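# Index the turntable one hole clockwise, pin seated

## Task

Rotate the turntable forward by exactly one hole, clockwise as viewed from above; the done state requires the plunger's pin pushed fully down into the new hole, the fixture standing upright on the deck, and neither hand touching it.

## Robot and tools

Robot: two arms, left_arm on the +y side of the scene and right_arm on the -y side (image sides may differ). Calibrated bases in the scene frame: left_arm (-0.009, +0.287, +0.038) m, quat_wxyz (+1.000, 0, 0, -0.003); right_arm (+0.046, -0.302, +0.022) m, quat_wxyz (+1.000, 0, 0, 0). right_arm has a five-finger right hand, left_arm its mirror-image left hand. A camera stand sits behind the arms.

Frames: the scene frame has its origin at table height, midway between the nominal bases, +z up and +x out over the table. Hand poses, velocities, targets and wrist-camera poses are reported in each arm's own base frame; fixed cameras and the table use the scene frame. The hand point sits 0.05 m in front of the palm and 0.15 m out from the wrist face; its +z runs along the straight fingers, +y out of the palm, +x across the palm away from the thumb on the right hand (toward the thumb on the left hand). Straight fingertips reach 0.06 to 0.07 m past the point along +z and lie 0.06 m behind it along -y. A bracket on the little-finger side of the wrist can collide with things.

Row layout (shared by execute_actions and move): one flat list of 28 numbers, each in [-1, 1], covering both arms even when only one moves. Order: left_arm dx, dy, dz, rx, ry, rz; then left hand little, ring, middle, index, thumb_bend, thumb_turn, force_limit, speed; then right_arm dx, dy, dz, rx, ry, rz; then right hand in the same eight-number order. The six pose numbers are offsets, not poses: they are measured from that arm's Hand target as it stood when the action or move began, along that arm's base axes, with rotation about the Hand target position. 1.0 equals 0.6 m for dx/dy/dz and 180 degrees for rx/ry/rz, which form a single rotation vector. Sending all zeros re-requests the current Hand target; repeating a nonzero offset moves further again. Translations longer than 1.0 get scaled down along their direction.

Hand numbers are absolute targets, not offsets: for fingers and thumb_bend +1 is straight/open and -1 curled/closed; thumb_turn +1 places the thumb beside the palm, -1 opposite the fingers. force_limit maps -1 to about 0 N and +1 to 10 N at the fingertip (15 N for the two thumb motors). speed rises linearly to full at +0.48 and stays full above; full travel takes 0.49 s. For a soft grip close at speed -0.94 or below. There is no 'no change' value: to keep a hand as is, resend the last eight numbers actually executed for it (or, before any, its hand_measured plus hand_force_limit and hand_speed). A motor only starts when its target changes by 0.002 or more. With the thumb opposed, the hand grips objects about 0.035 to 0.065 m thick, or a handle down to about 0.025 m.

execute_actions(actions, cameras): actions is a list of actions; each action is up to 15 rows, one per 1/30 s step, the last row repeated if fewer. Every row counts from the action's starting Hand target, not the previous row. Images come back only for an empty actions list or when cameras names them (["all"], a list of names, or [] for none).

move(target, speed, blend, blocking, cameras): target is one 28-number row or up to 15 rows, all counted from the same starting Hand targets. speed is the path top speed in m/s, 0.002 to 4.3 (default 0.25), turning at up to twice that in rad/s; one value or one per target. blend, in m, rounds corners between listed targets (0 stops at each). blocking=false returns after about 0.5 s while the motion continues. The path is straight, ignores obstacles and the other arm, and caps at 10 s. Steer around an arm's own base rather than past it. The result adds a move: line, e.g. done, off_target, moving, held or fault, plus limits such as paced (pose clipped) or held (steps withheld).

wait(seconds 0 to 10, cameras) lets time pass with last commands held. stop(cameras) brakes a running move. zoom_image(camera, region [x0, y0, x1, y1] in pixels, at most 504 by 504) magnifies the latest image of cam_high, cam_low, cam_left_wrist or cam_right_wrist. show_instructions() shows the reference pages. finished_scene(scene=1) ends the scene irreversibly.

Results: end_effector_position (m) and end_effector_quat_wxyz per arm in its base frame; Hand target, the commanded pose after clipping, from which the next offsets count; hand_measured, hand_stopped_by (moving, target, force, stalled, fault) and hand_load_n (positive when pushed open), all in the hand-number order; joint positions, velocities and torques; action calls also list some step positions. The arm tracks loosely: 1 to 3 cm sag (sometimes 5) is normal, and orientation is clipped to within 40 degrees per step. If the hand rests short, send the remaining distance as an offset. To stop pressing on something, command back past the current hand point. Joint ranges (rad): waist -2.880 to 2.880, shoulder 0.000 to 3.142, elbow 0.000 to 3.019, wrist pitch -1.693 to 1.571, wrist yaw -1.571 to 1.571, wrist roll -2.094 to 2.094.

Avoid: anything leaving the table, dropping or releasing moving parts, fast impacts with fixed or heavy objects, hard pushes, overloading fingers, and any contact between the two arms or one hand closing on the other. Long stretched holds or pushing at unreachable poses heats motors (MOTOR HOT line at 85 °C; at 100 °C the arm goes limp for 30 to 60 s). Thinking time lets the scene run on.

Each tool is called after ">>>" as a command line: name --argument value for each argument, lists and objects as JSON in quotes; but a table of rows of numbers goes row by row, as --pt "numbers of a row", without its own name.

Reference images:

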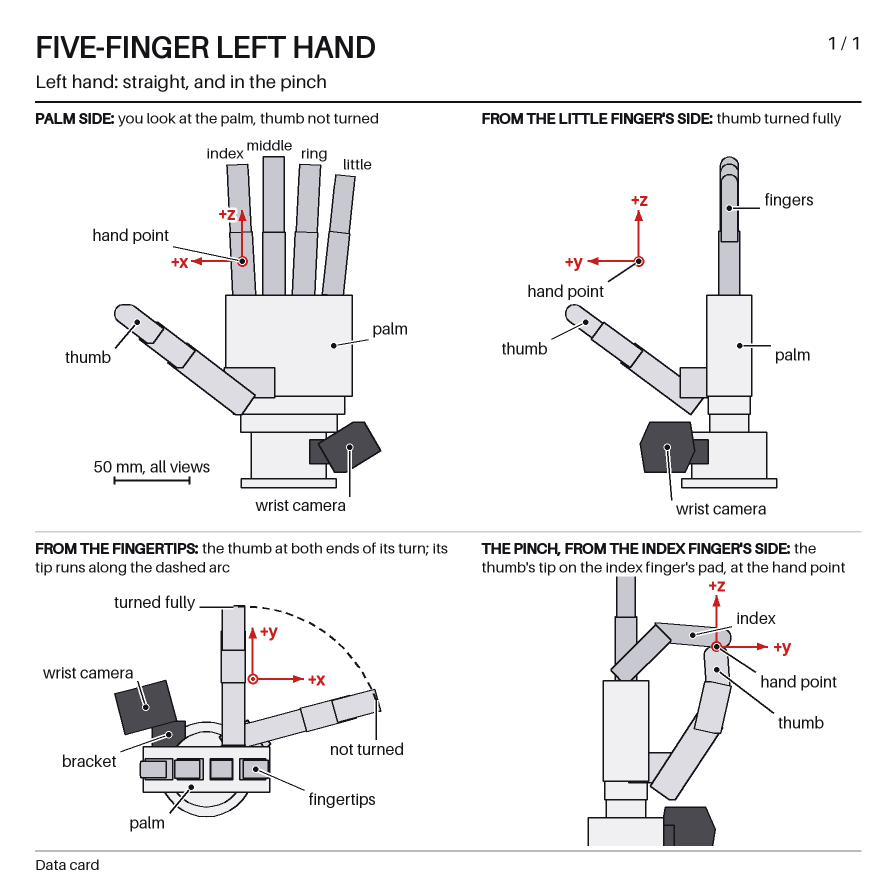

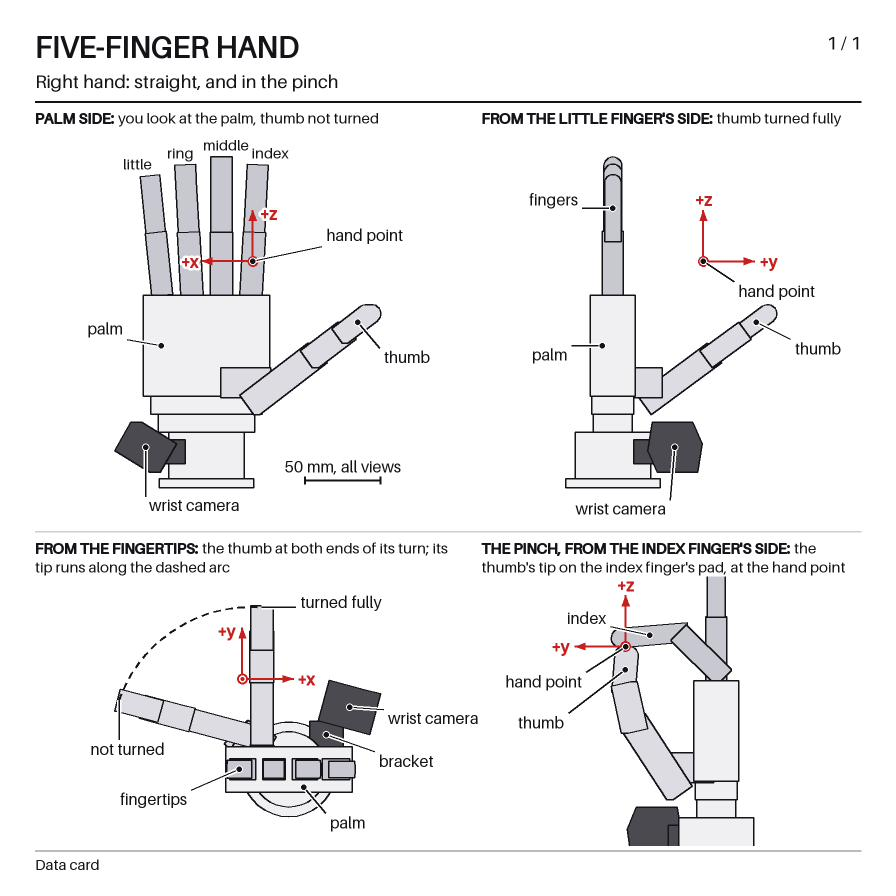

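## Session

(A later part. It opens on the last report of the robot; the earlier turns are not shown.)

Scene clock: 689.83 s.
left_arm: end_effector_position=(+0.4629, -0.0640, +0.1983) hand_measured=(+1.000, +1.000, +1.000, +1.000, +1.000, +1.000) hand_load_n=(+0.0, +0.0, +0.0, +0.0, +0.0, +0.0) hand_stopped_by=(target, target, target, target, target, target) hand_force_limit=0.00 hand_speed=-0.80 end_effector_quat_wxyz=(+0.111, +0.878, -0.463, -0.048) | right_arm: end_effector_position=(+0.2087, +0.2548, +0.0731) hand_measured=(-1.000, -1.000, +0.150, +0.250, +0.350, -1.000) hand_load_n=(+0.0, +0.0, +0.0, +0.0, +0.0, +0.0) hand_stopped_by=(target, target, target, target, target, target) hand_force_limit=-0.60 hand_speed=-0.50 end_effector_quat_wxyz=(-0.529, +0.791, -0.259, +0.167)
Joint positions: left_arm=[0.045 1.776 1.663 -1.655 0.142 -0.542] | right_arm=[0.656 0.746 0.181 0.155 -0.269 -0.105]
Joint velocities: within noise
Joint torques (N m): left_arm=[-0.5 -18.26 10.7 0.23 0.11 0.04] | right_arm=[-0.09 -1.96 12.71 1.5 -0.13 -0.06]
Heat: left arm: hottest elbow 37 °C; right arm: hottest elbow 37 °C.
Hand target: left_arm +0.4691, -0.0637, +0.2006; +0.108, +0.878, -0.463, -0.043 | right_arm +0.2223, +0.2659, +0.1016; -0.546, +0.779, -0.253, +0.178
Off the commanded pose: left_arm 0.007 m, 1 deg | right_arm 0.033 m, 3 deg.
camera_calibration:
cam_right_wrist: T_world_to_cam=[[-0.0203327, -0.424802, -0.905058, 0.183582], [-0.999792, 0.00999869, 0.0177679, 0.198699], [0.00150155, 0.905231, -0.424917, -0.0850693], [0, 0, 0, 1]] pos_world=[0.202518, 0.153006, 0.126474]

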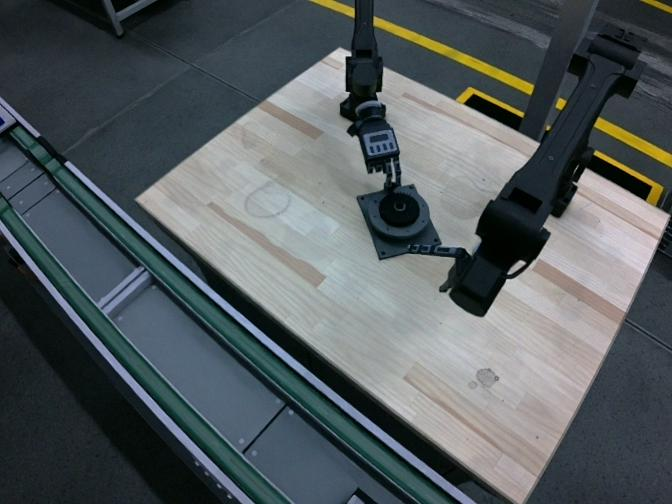

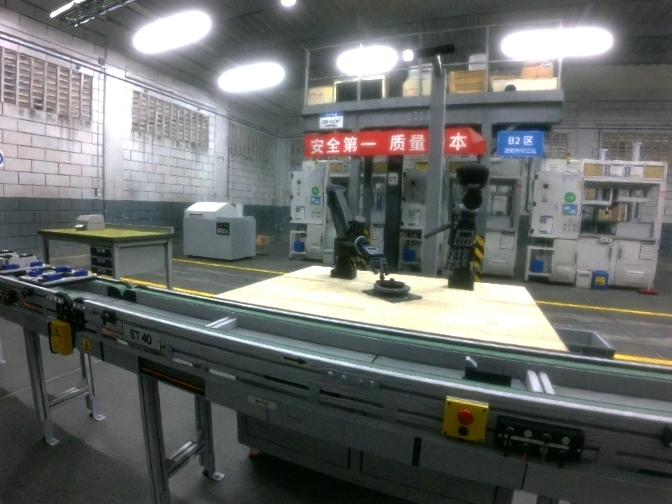

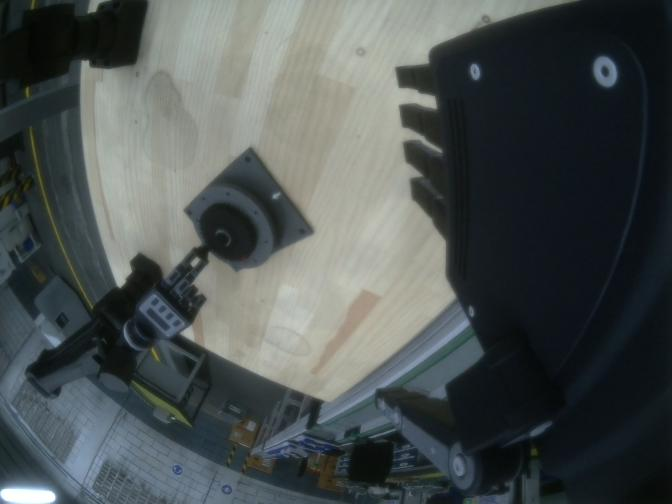

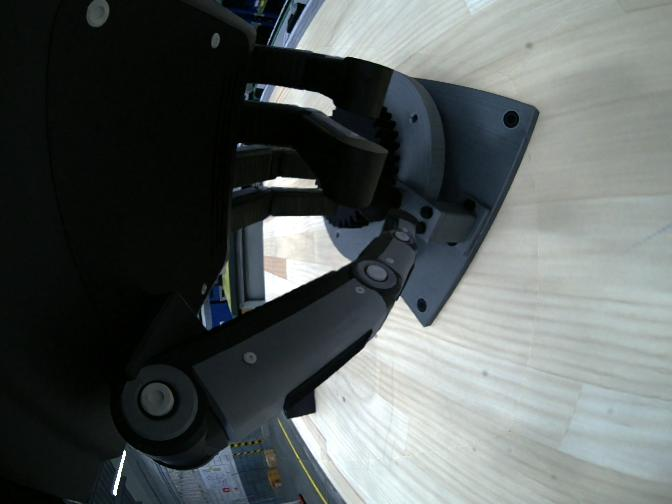

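>>> execute_actions --actions '[[[0,0,0,0,0,0,1,1,1,1,1,1,0,-0.8,0,0,0,0,0,0,-1,-1,0.5,0.5,0.35,-1,-0.6,-0.5]]]' --cameras '["cam_right_wrist"]'

Scene clock: 702.43 s.
left_arm: end_effector_position=(+0.4629, -0.0640, +0.1983) hand_measured=(+1.000, +1.000, +1.000, +1.000, +1.000, +1.000) hand_load_n=(+0.5, +0.0, +0.0, +0.0, +0.0, +0.0) hand_stopped_by=(target, target, target, target, target, target) hand_force_limit=0.00 hand_speed=-0.80 end_effector_quat_wxyz=(+0.111, +0.878, -0.463, -0.048) | right_arm: end_effector_position=(+0.2085, +0.2546, +0.0729) hand_measured=(-1.000, -1.000, +0.500, +0.500, +0.350, -1.000) hand_load_n=(+0.5, +0.0, +0.0, +0.0, +0.0, +0.0) hand_stopped_by=(target, target, target, target, target, target) hand_force_limit=-0.60 hand_speed=-0.50 end_effector_quat_wxyz=(-0.528, +0.791, -0.259, +0.167)
Joint positions: left_arm=[0.045 1.776 1.663 -1.655 0.142 -0.542] | right_arm=[0.656 0.745 0.181 0.153 -0.269 -0.105]
Joint torques (N m): left_arm=[-0.62 -18.14 10.84 0.17 0.1 0.06] | right_arm=[-0.09 -1.79 12.67 1.55 -0.13 -0.05]
Heat: left arm: hottest elbow 37 °C; right arm: hottest elbow 38 °C.
Hand target: left_arm +0.4691, -0.0637, +0.2006; +0.108, +0.878, -0.463, -0.043 | right_arm +0.2223, +0.2659, +0.1018; -0.546, +0.779, -0.253, +0.178
Off the commanded pose: left_arm 0.007 m, 1 deg | right_arm 0.034 m, 3 deg.
Step readings (end_effector_position of left_arm | right_arm):
0: (+0.4629, -0.0640, +0.1983) | (+0.2087, +0.2548, +0.0731)
1: (+0.4629, -0.0640, +0.1983) | (+0.2087, +0.2548, +0.0731)
2: (+0.4629, -0.0640, +0.1983) | (+0.2087, +0.2548, +0.0731)
4: (+0.4629, -0.0640, +0.1983) | (+0.2086, +0.2547, +0.0731)
8: (+0.4629, -0.0640, +0.1983) | (+0.2085, +0.2547, +0.0729)
15: (+0.4629, -0.0640, +0.1983) | (+0.2085, +0.2546, +0.0728)
camera_calibration:
cam_right_wrist: T_world_to_cam=[[-0.0211344, -0.425422, -0.904748, 0.183753], [-0.999776, 0.00997954, 0.0186618, 0.198386], [0.00108985, 0.90494, -0.425538, -0.0847715], [0, 0, 0, 1]] pos_world=[0.202317, 0.152906, 0.126474]
Images, in order (width x height): cam_right_wrist 672x504.

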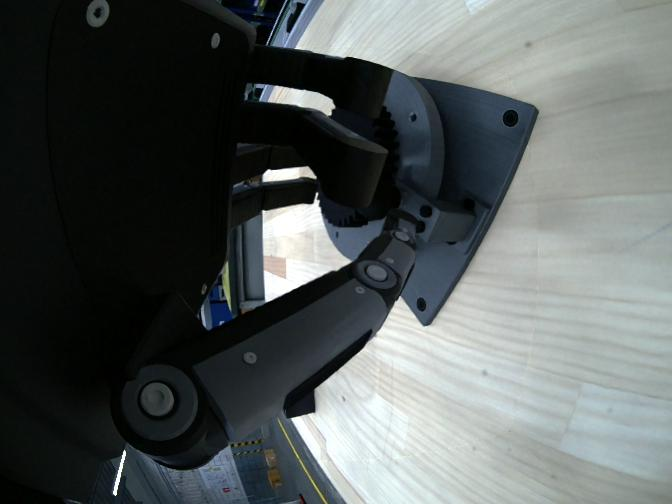

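>>> move --target '[0,0,0,0,0,0,1,1,1,1,1,1,0,-0.8,0.02,0.025,0.01,0,0,0,-1,-1,0.5,0.5,0.35,-1,-0.6,-0.5]' --speed 0.1 --cameras '["cam_right_wrist"]'

Scene clock: 708.70 s.
left_arm: end_effector_position=(+0.4629, -0.0640, +0.1983) hand_measured=(+1.000, +1.000, +1.000, +1.000, +1.000, +1.000) hand_load_n=(+0.0, +0.0, +0.0, +0.0, -0.5, +0.0) hand_stopped_by=(target, target, target, target, target, target) hand_force_limit=0.00 hand_speed=-0.80 end_effector_quat_wxyz=(+0.111, +0.878, -0.463, -0.048) | right_arm: end_effector_position=(+0.2191, +0.2634, +0.0814) hand_measured=(-1.000, -1.000, +0.500, +0.500, +0.350, -1.000) hand_load_n=(+0.0, +0.0, +0.0, +0.0, +0.0, +0.0) hand_stopped_by=(target, target, target, target, target, target) hand_force_limit=-0.60 hand_speed=-0.50 end_effector_quat_wxyz=(-0.526, +0.792, -0.260, +0.169)
Joint positions: left_arm=[0.045 1.776 1.663 -1.655 0.142 -0.542] | right_arm=[0.665 0.792 0.224 0.153 -0.254 -0.104]
Joint torques (N m): left_arm=[-0.67 -17.9 10.93 0.08 0.11 0.02] | right_arm=[0.79 -0.44 12.7 2.56 -0.03 0]
Heat: left arm: hottest elbow 37 °C; right arm: hottest elbow 39 °C.
Hand target: left_arm +0.4691, -0.0637, +0.2006; +0.108, +0.878, -0.463, -0.043 | right_arm +0.2343, +0.2809, +0.1076; -0.546, +0.779, -0.253, +0.178
Off the commanded pose: left_arm 0.007 m, 1 deg | right_arm 0.035 m, 3 deg.
move: off_target (right_arm)
camera_calibration:
cam_right_wrist: T_world_to_cam=[[-0.0225034, -0.430878, -0.902129, 0.196801], [-0.999731, 0.0148173, 0.0178609, 0.20764], [0.00567126, 0.902288, -0.431096, -0.088976], [0, 0, 0, 1]] pos_world=[0.212518, 0.162003, 0.135474]
Images, in order (width x height): cam_right_wrist 672x504.

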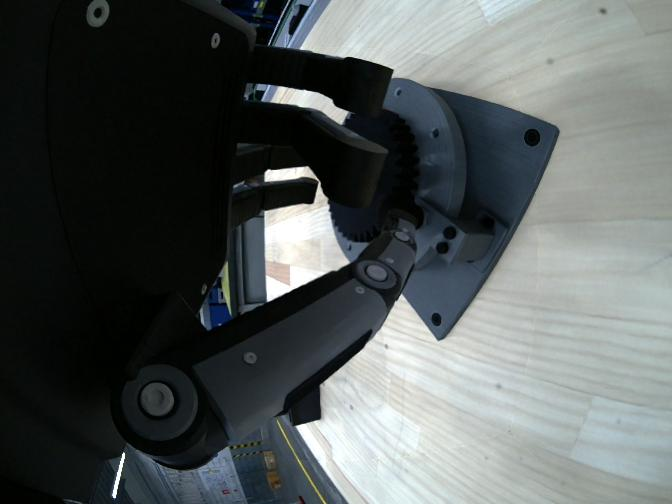

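>>> move --pt "0 0 0 0 0 0 1 1 1 1 1 1 0 -0.8 -0.02 -0.025 -0.03 0 0 0 -1 -1 0.15 0.25 0.35 -1 -0.6 -0.5" --pt "0 0 0 0 0 0 1 1 1 1 1 1 0 -0.8 -0.024 -0.03 -0.0877 0 0 0 -1 -1 0.15 0.25 0.35 -1 -0.6 -0.5" --speed 0.08 --cameras '["cam_right_wrist"]'

>>> zoom_image --camera "cam_right_wrist" --region '[300, 140, 460, 280]'

Scene clock: 720.47 s.
left_arm: end_effector_position=(+0.4629, -0.0640, +0.1983) hand_measured=(+1.000, +1.000, +1.000, +1.000, +1.000, +1.000) hand_load_n=(+0.0, +0.0, +0.0, +0.0, +0.0, +0.0) hand_stopped_by=(target, target, target, target, target, target) hand_force_limit=0.00 hand_speed=-0.80 end_effector_quat_wxyz=(+0.111, +0.878, -0.463, -0.048) | right_arm: end_effector_position=(+0.2190, +0.2658, +0.0595) hand_measured=(-1.000, -1.000, +0.150, +0.250, +0.350, -1.000) hand_load_n=(+0.0, +0.0, +0.0, +0.0, +0.0, +0.0) hand_stopped_by=(target, target, target, target, target, target) hand_force_limit=-0.60 hand_speed=-0.50 end_effector_quat_wxyz=(-0.547, +0.779, -0.248, +0.177)
Joint positions: left_arm=[0.045 1.776 1.663 -1.655 0.142 -0.542] | right_arm=[0.663 0.909 0.149 0.402 -0.268 -0.104]
Joint torques (N m): left_arm=[0.09 -17.73 10.62 0.2 0.13 0.01] | right_arm=[-1.14 -0.85 7.16 2.65 -0.23 -0.07]
Heat: left arm: hottest elbow 37 °C; right arm: hottest elbow 38 °C.
Hand target: left_arm +0.4691, -0.0637, +0.2006; +0.108, +0.878, -0.463, -0.043 | right_arm +0.2199, +0.2629, +0.0551; -0.546, +0.779, -0.253, +0.178
Off the commanded pose: left_arm 0.007 m, 1 deg | right_arm 0.005 m, 1 deg.
move: done
camera_calibration:
cam_right_wrist: T_world_to_cam=[[0.019871, -0.395107, -0.91842, 0.160245], [-0.999726, 0.00349657, -0.0231344, 0.213254], [0.0123519, 0.918629, -0.394929, -0.108491], [0, 0, 0, 1]] pos_world=[0.211352, 0.162231, 0.10926]
Images, in order (width x height): cam_right_wrist 672x504.

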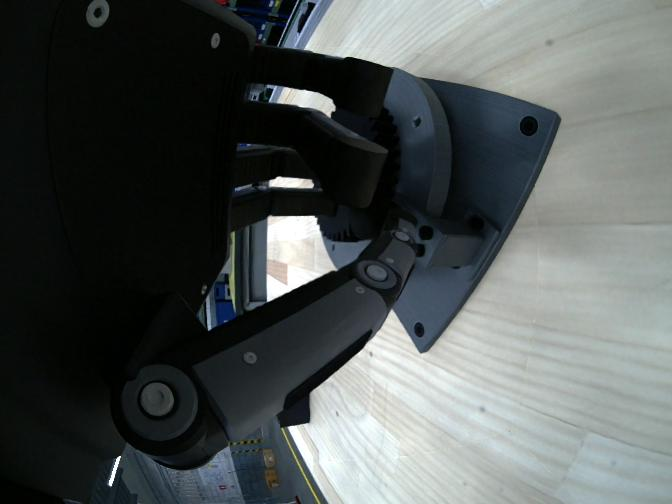

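Scaled by 3.150 from the camera's 672x504 image, which has a finer 960x720 frame.

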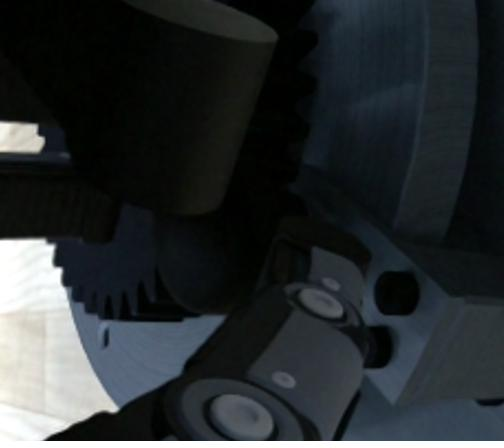

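>>> move --target '[0,0,0,0,0,0,1,1,1,1,1,1,0,-0.8,0.003,-0.003,-0.015,0,0,0,-1,-1,0.15,0.25,0.35,-1,-0.6,-0.5]' --speed 0.06 --cameras '["cam_right_wrist"]'

>>> zoom_image --camera "cam_right_wrist" --region '[300, 140, 460, 280]'

Scene clock: 729.97 s.
left_arm: end_effector_position=(+0.4629, -0.0640, +0.1983) hand_measured=(+1.000, +1.000, +1.000, +1.000, +1.000, +1.000) hand_load_n=(+0.0, +0.0, +0.0, +0.0, +0.0, +0.0) hand_stopped_by=(target, target, target, target, target, target) hand_force_limit=0.00 hand_speed=-0.80 end_effector_quat_wxyz=(+0.111, +0.878, -0.463, -0.048) | right_arm: end_effector_position=(+0.2229, +0.2669, +0.0562) hand_measured=(-1.000, -1.000, +0.150, +0.250, +0.350, -1.000) hand_load_n=(+0.0, +0.5, -0.5, +0.0, +0.0, +0.0) hand_stopped_by=(target, target, target, target, target, target) hand_force_limit=-0.60 hand_speed=-0.50 end_effector_quat_wxyz=(-0.554, +0.775, -0.246, +0.179)
Joint positions: left_arm=[0.045 1.776 1.663 -1.655 0.142 -0.542] | right_arm=[0.651 0.959 0.141 0.475 -0.283 -0.104]
Joint torques (N m): left_arm=[0.03 -17.73 10.77 0.28 0.1 0.04] | right_arm=[-1.2 -0.62 6.49 2.37 -0.15 -0.12]
Heat: left arm: hottest elbow 37 °C; right arm: hottest elbow 38 °C.
Hand target: left_arm +0.4691, -0.0637, +0.2006; +0.108, +0.878, -0.463, -0.043 | right_arm +0.2218, +0.2611, +0.0461; -0.546, +0.779, -0.253, +0.178
Off the commanded pose: left_arm 0.007 m, 1 deg | right_arm 0.012 m, 1 deg.
move: off_target (right_arm)
camera_calibration:
cam_right_wrist: T_world_to_cam=[[0.0290649, -0.382672, -0.923427, 0.152541], [-0.99947, 0.00243556, -0.0324677, 0.217844], [0.0146735, 0.923881, -0.382398, -0.113434], [0, 0, 0, 1]] pos_world=[0.21496, 0.162642, 0.104557]
Images, in order (width x height): cam_right_wrist 672x504.

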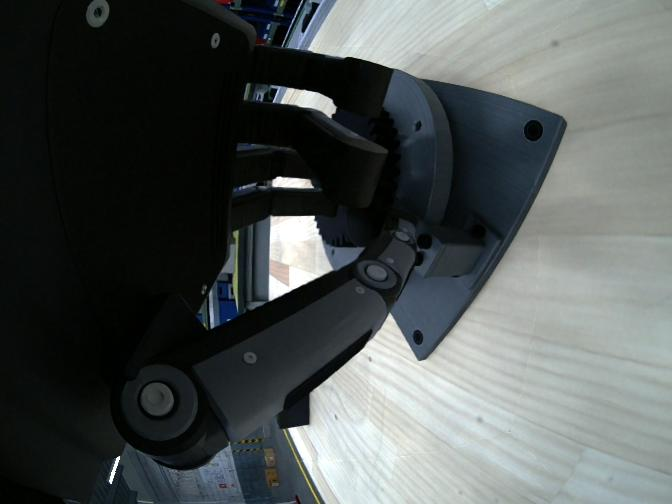

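Scaled by 3.150 from the camera's 672x504 image, which has a finer 960x720 frame.

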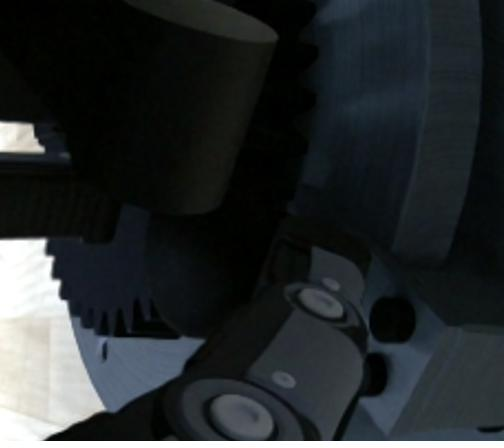

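>>> move --target '[0,0,0,0,0,0,1,1,1,1,1,1,0,-0.8,-0.009,-0.009,-0.015,0,0,0,-1,-1,0.15,0.2,0.27,-1,-0.6,-0.5]' --speed 0.06 --cameras '["cam_right_wrist","cam_left_wrist"]'

>>> zoom_image --camera "cam_right_wrist" --region '[300, 140, 460, 280]'

>>> zoom_image --camera "cam_left_wrist" --region '[170, 215, 250, 285]'

Scene clock: 744.53 s.
left_arm: end_effector_position=(+0.4629, -0.0640, +0.1983) hand_measured=(+1.000, +1.000, +1.000, +1.000, +1.000, +1.000) hand_load_n=(+0.0, +0.0, +0.0, +0.5, +0.0, +0.0) hand_stopped_by=(target, target, target, target, target, target) hand_force_limit=0.00 hand_speed=-0.80 end_effector_quat_wxyz=(+0.111, +0.878, -0.463, -0.048) | right_arm: end_effector_position=(+0.2215, +0.2652, +0.0546) hand_measured=(-1.000, -1.000, +0.150, +0.200, +0.306, -1.000) hand_load_n=(+0.0, +0.0, +1.5, +0.0, +0.5, +0.0) hand_stopped_by=(target, target, target, target, force, target) hand_force_limit=-0.60 hand_speed=-0.50 end_effector_quat_wxyz=(-0.561, +0.770, -0.243, +0.183)
Joint positions: left_arm=[0.045 1.776 1.663 -1.655 0.142 -0.542] | right_arm=[0.647 0.97 0.121 0.528 -0.289 -0.104]
Joint torques (N m): left_arm=[-0.15 -17.44 10.74 0.2 0.09 0.02] | right_arm=[-1.32 0.03 5.63 2.13 -0.15 -0.13]
Heat: left arm: hottest elbow 38 °C; right arm: hottest elbow 36 °C.
Hand target: left_arm +0.4691, -0.0637, +0.2006; +0.108, +0.878, -0.463, -0.043 | right_arm +0.2163, +0.2558, +0.0371; -0.546, +0.779, -0.253, +0.178
Off the commanded pose: left_arm 0.007 m, 1 deg | right_arm 0.021 m, 2 deg.
move: off_target (right_arm)
camera_calibration:
cam_right_wrist: T_world_to_cam=[[0.0440679, -0.369298, -0.928266, 0.14379], [-0.998831, 0.00219152, -0.0482898, 0.217162], [0.0198676, 0.929308, -0.36877, -0.115816], [0, 0, 0, 1]] pos_world=[0.212873, 0.160254, 0.101252]
Images, in order (width x height): cam_left_wrist 672x504, cam_right_wrist 672x504.

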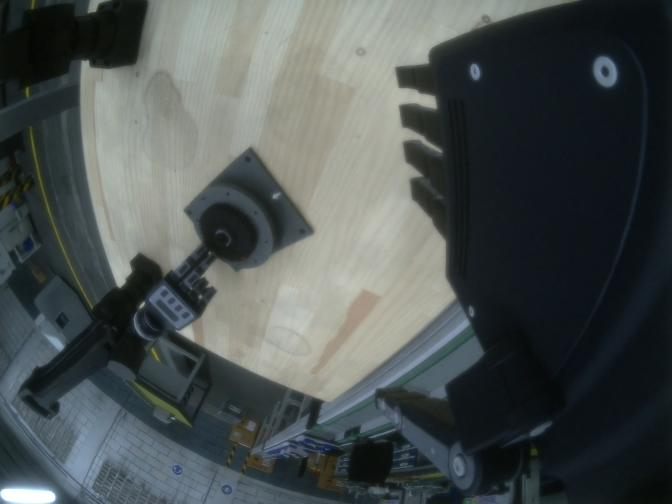

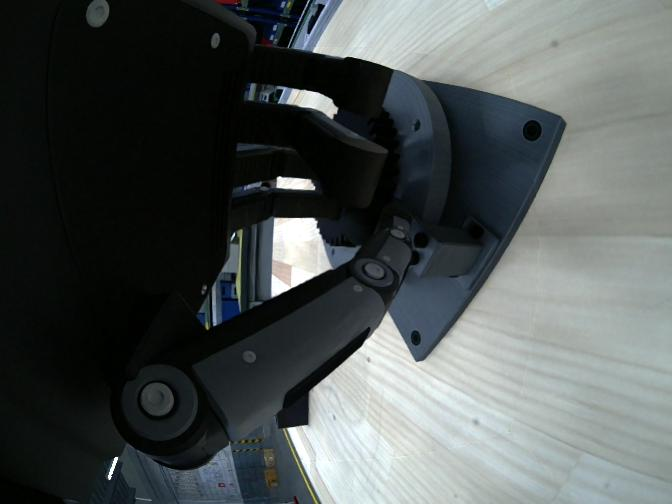

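Scaled by 3.150 from the camera's 672x504 image, which has a finer 960x720 frame.

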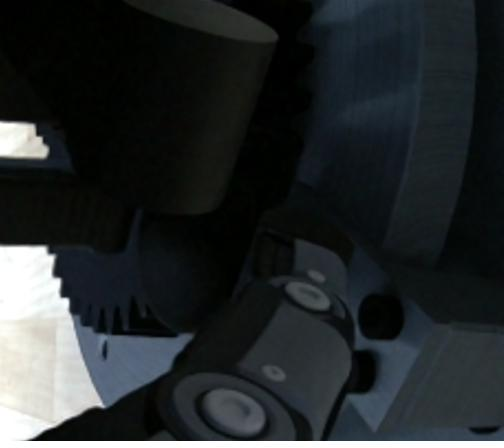

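Scaled by 6.300 from the camera's 672x504 image, which has a finer 960x720 frame.

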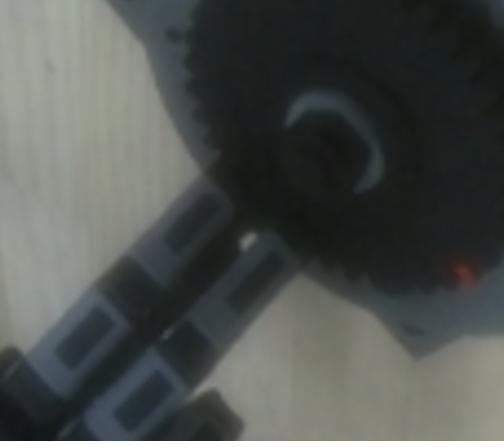

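>>> execute_actions --actions '[[[0,0,0,0,0,0,1,1,1,1,1,1,0,-0.8,0.006,0.01,0.022,0,0,0,-1,-1,0.0,-0.1,0.1,-1,-0.2,-0.85]]]' --cameras '[]'

>>> wait --seconds 2 --cameras '["cam_right_wrist","cam_left_wrist"]'

>>> zoom_image --camera "cam_right_wrist" --region '[300, 140, 460, 280]'

Scene clock: 756.23 s.
left_arm: end_effector_position=(+0.4629, -0.0640, +0.1983) hand_measured=(+1.000, +1.000, +1.000, +1.000, +1.000, +1.000) hand_load_n=(+0.0, +0.0, +0.0, +0.0, +0.0, +0.0) hand_stopped_by=(target, target, target, target, target, target) hand_force_limit=0.00 hand_speed=-0.80 end_effector_quat_wxyz=(+0.111, +0.878, -0.463, -0.048) | right_arm: end_effector_position=(+0.2215, +0.2625, +0.0553) hand_measured=(-1.000, -1.000, +0.000, +0.050, +0.100, -1.000) hand_load_n=(+0.0, +0.0, +0.0, +6.5, +1.5, -1.5) hand_stopped_by=(target, target, target, force, target, target) hand_force_limit=-0.20 hand_speed=-0.85 end_effector_quat_wxyz=(-0.556, +0.772, -0.248, +0.185)
Joint positions: left_arm=[0.045 1.776 1.663 -1.655 0.142 -0.542] | right_arm=[0.647 0.943 0.124 0.486 -0.277 -0.104]
Joint torques (N m): left_arm=[-0.03 -18.32 10.66 0.13 0.12 0.03] | right_arm=[-0.03 -1.44 8.06 0.95 -0.14 -0.1]
Heat: left arm: hottest elbow 38 °C; right arm: hottest elbow 36 °C.
Hand target: left_arm +0.4691, -0.0637, +0.2006; +0.108, +0.878, -0.463, -0.043 | right_arm +0.2198, +0.2617, +0.0502; -0.546, +0.779, -0.253, +0.177
Off the commanded pose: left_arm 0.007 m, 1 deg | right_arm 0.005 m, 2 deg.
Step readings (end_effector_position of left_arm | right_arm):
0: (+0.4629, -0.0640, +0.1983) | (+0.2214, +0.2651, +0.0545)
1: (+0.4629, -0.0640, +0.1983) | (+0.2214, +0.2651, +0.0545)
2: (+0.4629, -0.0640, +0.1983) | (+0.2214, +0.2651, +0.0545)
4: (+0.4629, -0.0640, +0.1983) | (+0.2209, +0.2646, +0.0538)
8: (+0.4629, -0.0640, +0.1983) | (+0.2205, +0.2635, +0.0552)
15: (+0.4629, -0.0640, +0.1983) | (+0.2216, +0.2627, +0.0552)
No camera images: "cameras" was empty.

Scene clock: 758.23 s.
left_arm: end_effector_position=(+0.4629, -0.0640, +0.1983) hand_measured=(+1.000, +1.000, +1.000, +1.000, +1.000, +1.000) hand_load_n=(+0.0, +0.0, +0.0, +0.0, +0.0, +0.0) hand_stopped_by=(target, target, target, target, target, target) hand_force_limit=0.00 hand_speed=-0.80 end_effector_quat_wxyz=(+0.111, +0.878, -0.463, -0.048) | right_arm: end_effector_position=(+0.2215, +0.2625, +0.0553) hand_measured=(-1.000, -1.000, +0.000, +0.050, +0.100, -1.000) hand_load_n=(+0.0, +0.0, +0.0, +6.5, +1.5, -1.0) hand_stopped_by=(target, target, target, force, target, target) hand_force_limit=-0.20 hand_speed=-0.85 end_effector_quat_wxyz=(-0.556, +0.772, -0.248, +0.185)
Joint positions: left_arm=[0.045 1.776 1.663 -1.655 0.142 -0.542] | right_arm=[0.647 0.943 0.124 0.486 -0.277 -0.104]
Joint torques (N m): left_arm=[0.44 -17.61 10.92 0.16 0.11 0] | right_arm=[0.03 -1.55 8.05 0.91 -0.14 -0.1]
Heat: left arm: hottest elbow 38 °C; right arm: hottest elbow 36 °C.
Hand target: left_arm +0.4691, -0.0637, +0.2006; +0.108, +0.878, -0.463, -0.043 | right_arm +0.2198, +0.2617, +0.0502; -0.546, +0.779, -0.253, +0.177
Off the commanded pose: left_arm 0.007 m, 1 deg | right_arm 0.005 m, 2 deg.
wait: 2.00 s; at rest by 0.17 s
camera_calibration:
cam_right_wrist: T_world_to_cam=[[0.0332666, -0.378731, -0.924909, 0.148195], [-0.999062, 0.0130717, -0.0412863, 0.214055], [0.0277266, 0.925415, -0.377941, -0.113378], [0, 0, 0, 1]] pos_world=[0.212068, 0.158249, 0.103054]
Images, in order (width x height): cam_left_wrist 672x504, cam_right_wrist 672x504.

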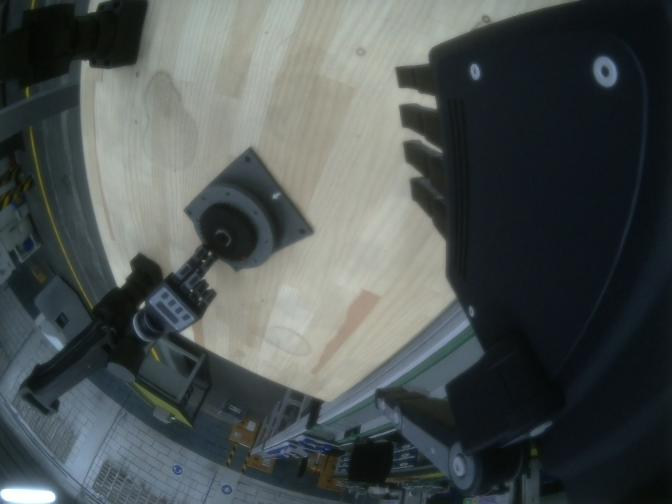

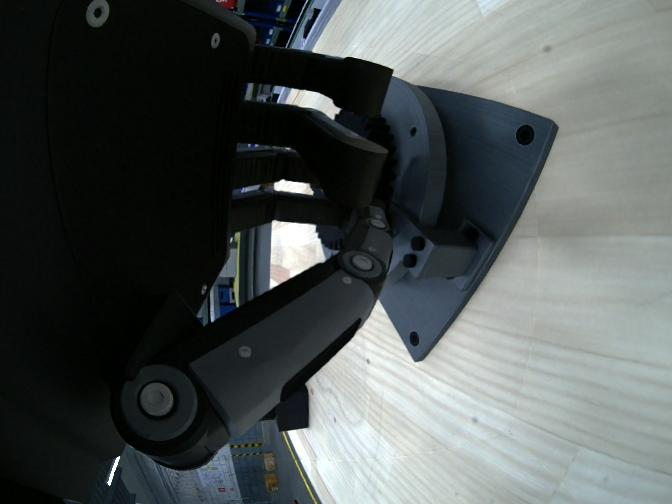

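Scaled by 3.150 from the camera's 672x504 image, which has a finer 960x720 frame.

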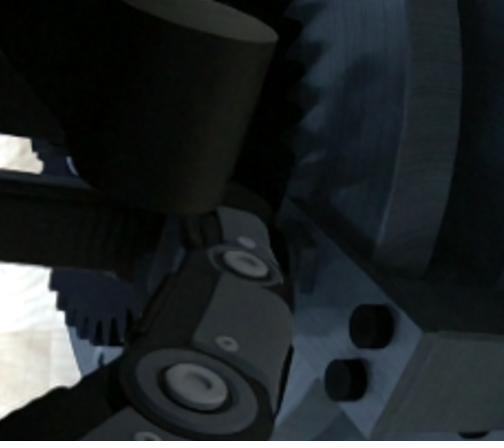

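>>> execute_actions --actions '[[[0,0,0,0,0,0,1,1,1,1,1,1,0,-0.8,0,0,0,0,0,0,-1,-1,-0.3,-0.15,-0.2,-1,-0.1,-0.85]]]' --cameras '[]'

>>> wait --seconds 2 --cameras '["cam_right_wrist","cam_left_wrist","cam_low"]'

>>> zoom_image --camera "cam_right_wrist" --region '[300, 140, 460, 280]'

>>> zoom_image --camera "cam_low" --region '[365, 260, 415, 300]'

Scene clock: 764.73 s.
left_arm: end_effector_position=(+0.4629, -0.0640, +0.1983) hand_measured=(+1.000, +1.000, +1.000, +1.000, +1.000, +1.000) hand_load_n=(+0.0, +0.0, +0.0, +0.0, +0.0, +0.0) hand_stopped_by=(target, target, target, target, target, target) hand_force_limit=0.00 hand_speed=-0.80 end_effector_quat_wxyz=(+0.111, +0.878, -0.463, -0.048) | right_arm: end_effector_position=(+0.2227, +0.2622, +0.0556) hand_measured=(-1.000, -1.000, -0.232, +0.050, -0.024, -1.000) hand_load_n=(+0.0, +0.0, +8.5, +3.5, +7.5, +0.5) hand_stopped_by=(target, target, force, force, force, target) hand_force_limit=-0.10 hand_speed=-0.85 end_effector_quat_wxyz=(-0.555, +0.771, -0.250, +0.187)
Joint positions: left_arm=[0.045 1.776 1.663 -1.655 0.142 -0.542] | right_arm=[0.647 0.942 0.125 0.486 -0.271 -0.104]
Joint torques (N m): left_arm=[-0.38 -17.79 10.82 0.17 0.11 -0.01] | right_arm=[-0.03 -1.55 7.95 0.92 -0.35 -0.11]
Heat: left arm: hottest elbow 38 °C; right arm: hottest elbow 35 °C.
Hand target: left_arm +0.4691, -0.0637, +0.2006; +0.108, +0.878, -0.463, -0.043 | right_arm +0.2198, +0.2617, +0.0502; -0.546, +0.779, -0.253, +0.178
Off the commanded pose: left_arm 0.007 m, 1 deg | right_arm 0.006 m, 2 deg.
Step readings (end_effector_position of left_arm | right_arm):
0: (+0.4629, -0.0640, +0.1983) | (+0.2215, +0.2625, +0.0553)
1: (+0.4629, -0.0640, +0.1983) | (+0.2215, +0.2625, +0.0553)
2: (+0.4629, -0.0640, +0.1983) | (+0.2215, +0.2625, +0.0553)
4: (+0.4629, -0.0640, +0.1983) | (+0.2217, +0.2624, +0.0553)
8: (+0.4629, -0.0640, +0.1983) | (+0.2226, +0.2623, +0.0557)
15: (+0.4629, -0.0640, +0.1983) | (+0.2227, +0.2622, +0.0556)
No camera images: "cameras" was empty.

Scene clock: 766.73 s.
left_arm: end_effector_position=(+0.4629, -0.0640, +0.1983) hand_measured=(+1.000, +1.000, +1.000, +1.000, +1.000, +1.000) hand_load_n=(+0.0, +0.0, +0.0, +0.0, -0.5, +0.0) hand_stopped_by=(target, target, target, target, target, target) hand_force_limit=0.00 hand_speed=-0.80 end_effector_quat_wxyz=(+0.111, +0.878, -0.463, -0.048) | right_arm: end_effector_position=(+0.2227, +0.2622, +0.0556) hand_measured=(-1.000, -1.000, -0.232, +0.050, -0.024, -1.000) hand_load_n=(+0.0, +0.0, +9.0, +4.0, +7.5, +0.5) hand_stopped_by=(target, target, force, force, force, target) hand_force_limit=-0.10 hand_speed=-0.85 end_effector_quat_wxyz=(-0.555, +0.771, -0.250, +0.187)
Joint positions: left_arm=[0.045 1.776 1.663 -1.655 0.142 -0.542] | right_arm=[0.647 0.942 0.125 0.486 -0.271 -0.104]
Joint torques (N m): left_arm=[-0.44 -17.32 10.84 0.34 0.11 0.03] | right_arm=[-0.15 -1.44 8.01 0.96 -0.35 -0.1]
Heat: left arm: hottest elbow 38 °C; right arm: hottest elbow 35 °C.
Hand target: left_arm +0.4691, -0.0637, +0.2006; +0.108, +0.878, -0.463, -0.043 | right_arm +0.2198, +0.2617, +0.0502; -0.546, +0.779, -0.253, +0.178
Off the commanded pose: left_arm 0.007 m, 1 deg | right_arm 0.006 m, 2 deg.
wait: 2.00 s; at rest by 0.17 s
camera_calibration:
cam_right_wrist: T_world_to_cam=[[0.0330621, -0.379645, -0.924541, 0.148581], [-0.998894, 0.0183828, -0.0432696, 0.214007], [0.0334228, 0.92495, -0.378617, -0.114035], [0, 0, 0, 1]] pos_world=[0.21267, 0.157951, 0.103454]
Images, in order (width x height): cam_low 672x504, cam_left_wrist 672x504, cam_right_wrist 672x504.

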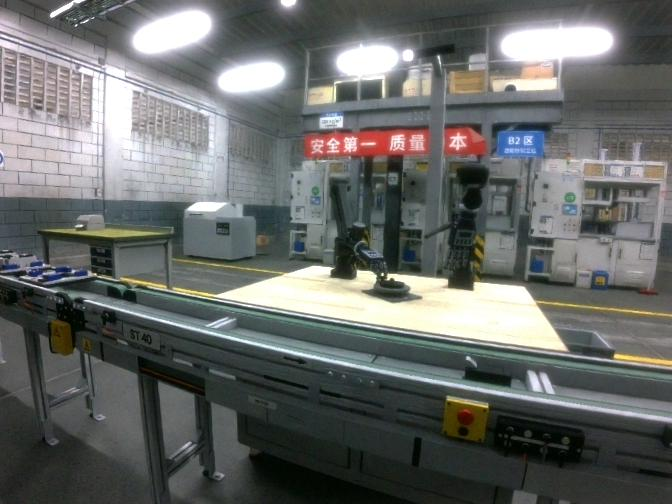

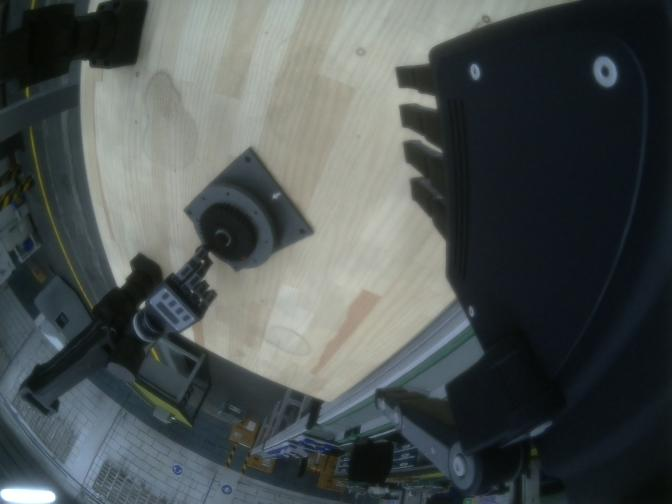

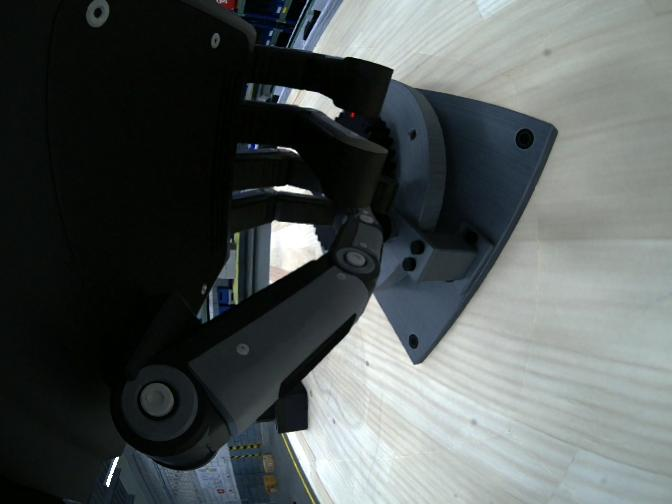

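Scaled by 3.150 from the camera's 672x504 image, which has a finer 960x720 frame.

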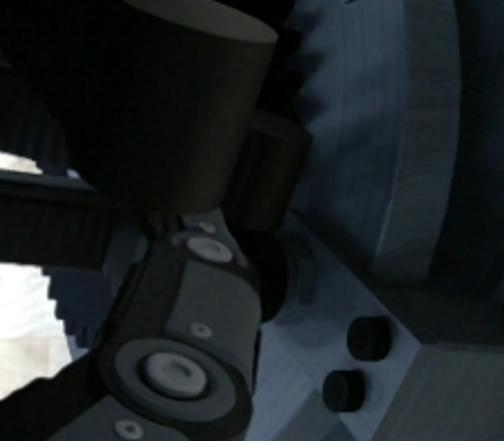

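Scaled by 10.080.

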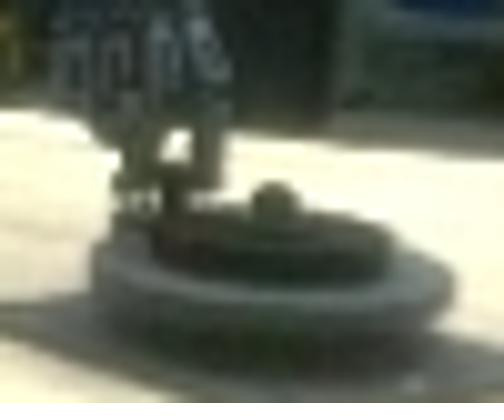

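>>> move --target '[0,0,0,0,0,0,1,1,1,1,1,1,0,-0.8,0.004,0.003,0.042,0,0,0,-1,-1,-0.3,-0.15,-0.2,-1,-0.1,-0.85]' --speed 0.05 --cameras '["cam_right_wrist","cam_low","cam_left_wrist"]'

>>> zoom_image --camera "cam_right_wrist" --region '[300, 140, 460, 280]'

>>> zoom_image --camera "cam_low" --region '[365, 260, 415, 300]'

Scene clock: 777.93 s.
left_arm: end_effector_position=(+0.4629, -0.0640, +0.1983) hand_measured=(+1.000, +1.000, +1.000, +1.000, +1.000, +1.000) hand_load_n=(+0.0, +0.0, +0.0, +0.0, +0.0, +0.0) hand_stopped_by=(target, target, target, target, target, target) hand_force_limit=0.00 hand_speed=-0.80 end_effector_quat_wxyz=(+0.111, +0.878, -0.463, -0.048) | right_arm: end_effector_position=(+0.2170, +0.2588, +0.0657) hand_measured=(-1.000, -1.000, -0.232, +0.050, -0.024, -1.000) hand_load_n=(+0.0, +0.0, +8.5, +2.0, +7.5, +1.0) hand_stopped_by=(target, target, force, force, force, target) hand_force_limit=-0.10 hand_speed=-0.85 end_effector_quat_wxyz=(-0.544, +0.780, -0.254, +0.177)
Joint positions: left_arm=[0.045 1.776 1.663 -1.655 0.142 -0.542] | right_arm=[0.647 0.835 0.153 0.314 -0.275 -0.104]
Joint torques (N m): left_arm=[-0.09 -17.14 10.69 0.12 0.1 0.01] | right_arm=[0.15 -1.85 10.25 1.09 -0.21 -0.1]
Heat: left arm: hottest elbow 38 °C; right arm: hottest elbow 35 °C.
Hand target: left_arm +0.4691, -0.0637, +0.2006; +0.108, +0.878, -0.463, -0.043 | right_arm +0.2222, +0.2635, +0.0753; -0.546, +0.779, -0.253, +0.177
Off the commanded pose: left_arm 0.007 m, 1 deg | right_arm 0.012 m, 0 deg.
move: off_target (right_arm)
camera_calibration:
cam_right_wrist: T_world_to_cam=[[0.00718262, -0.398636, -0.917081, 0.166849], [-0.999807, 0.0139042, -0.0138744, 0.208151], [0.0182821, 0.917004, -0.398459, -0.100233], [0, 0, 0, 1]] pos_world=[0.208744, 0.155532, 0.115963]
Images, in order (width x height): cam_low 672x504, cam_left_wrist 672x504, cam_right_wrist 672x504.

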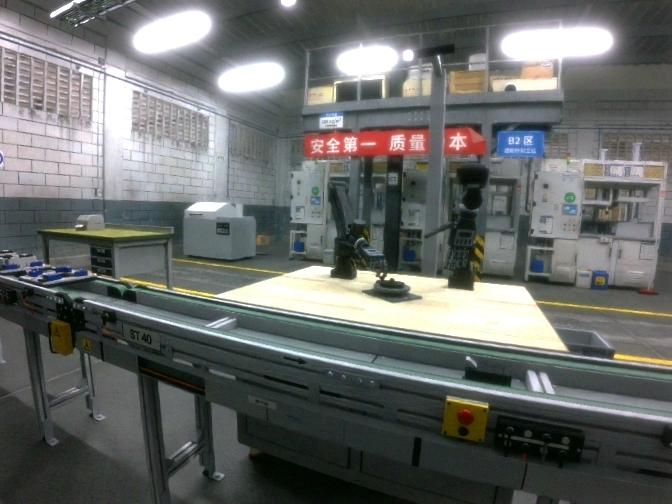

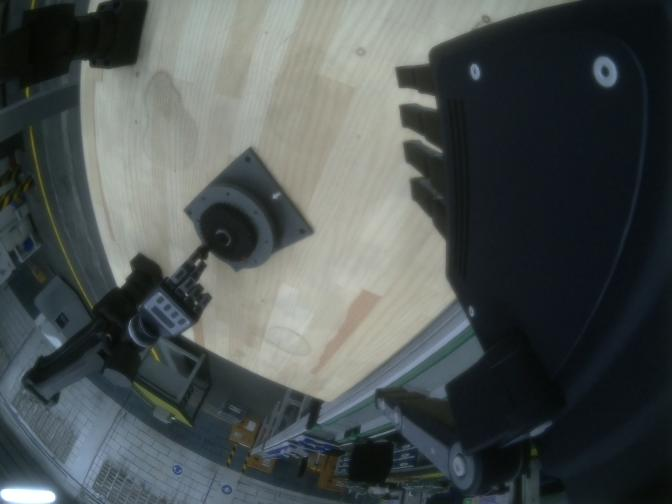

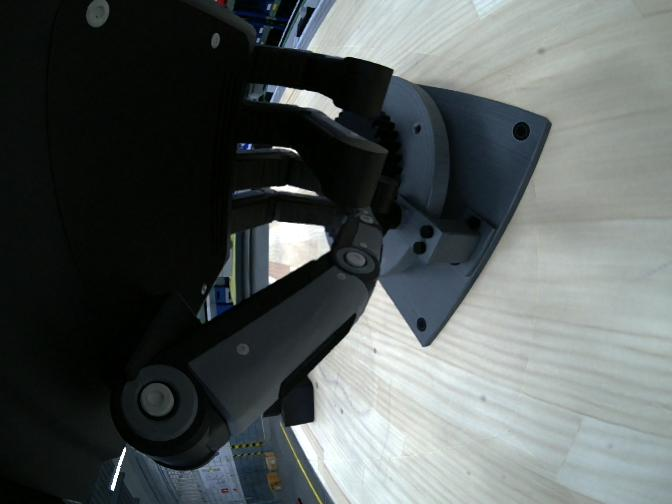

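Scaled by 3.150 from the camera's 672x504 image, which has a finer 960x720 frame.

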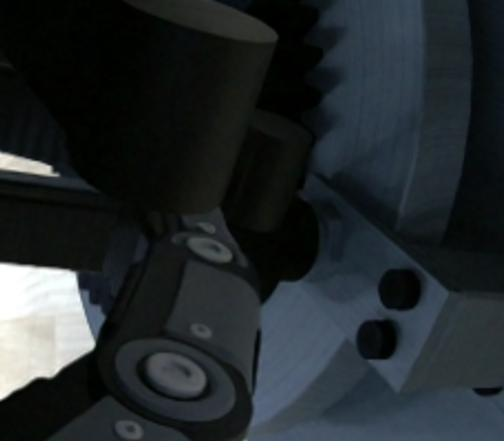

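Scaled by 10.080.

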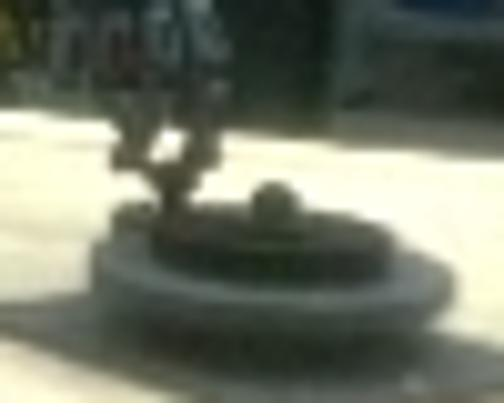

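>>> zoom_image --camera "cam_left_wrist" --region '[170, 215, 250, 285]'

>>> zoom_image --camera "cam_low" --region '[372, 268, 396, 288]'

>>> zoom_image --camera "cam_right_wrist" --region '[350, 160, 430, 240]'

Scaled by 6.300 from the camera's 672x504 image, which has a finer 960x720 frame.

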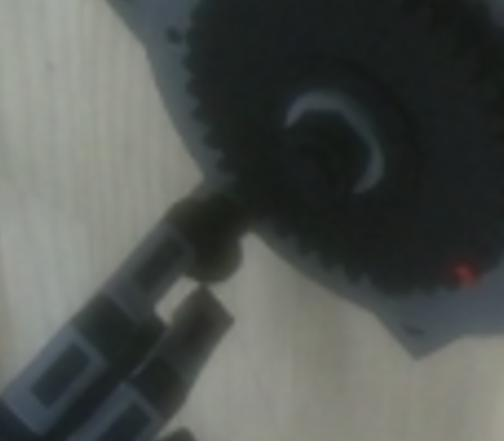

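Scaled by 21.000.

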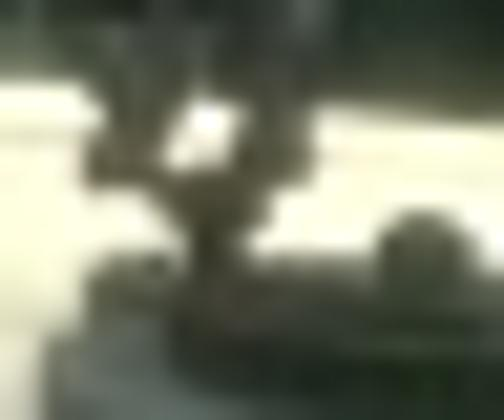

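Scaled by 6.300 from the camera's 672x504 image, which has a finer 960x720 frame.

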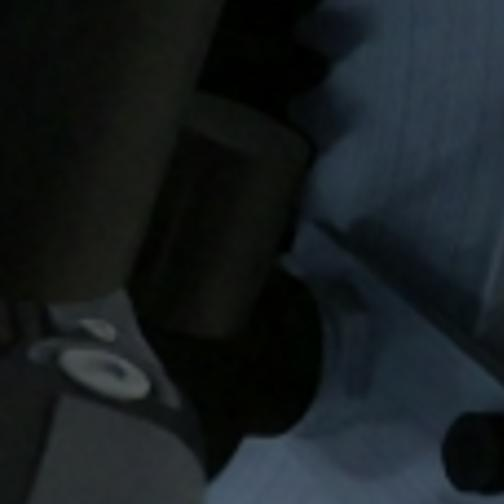

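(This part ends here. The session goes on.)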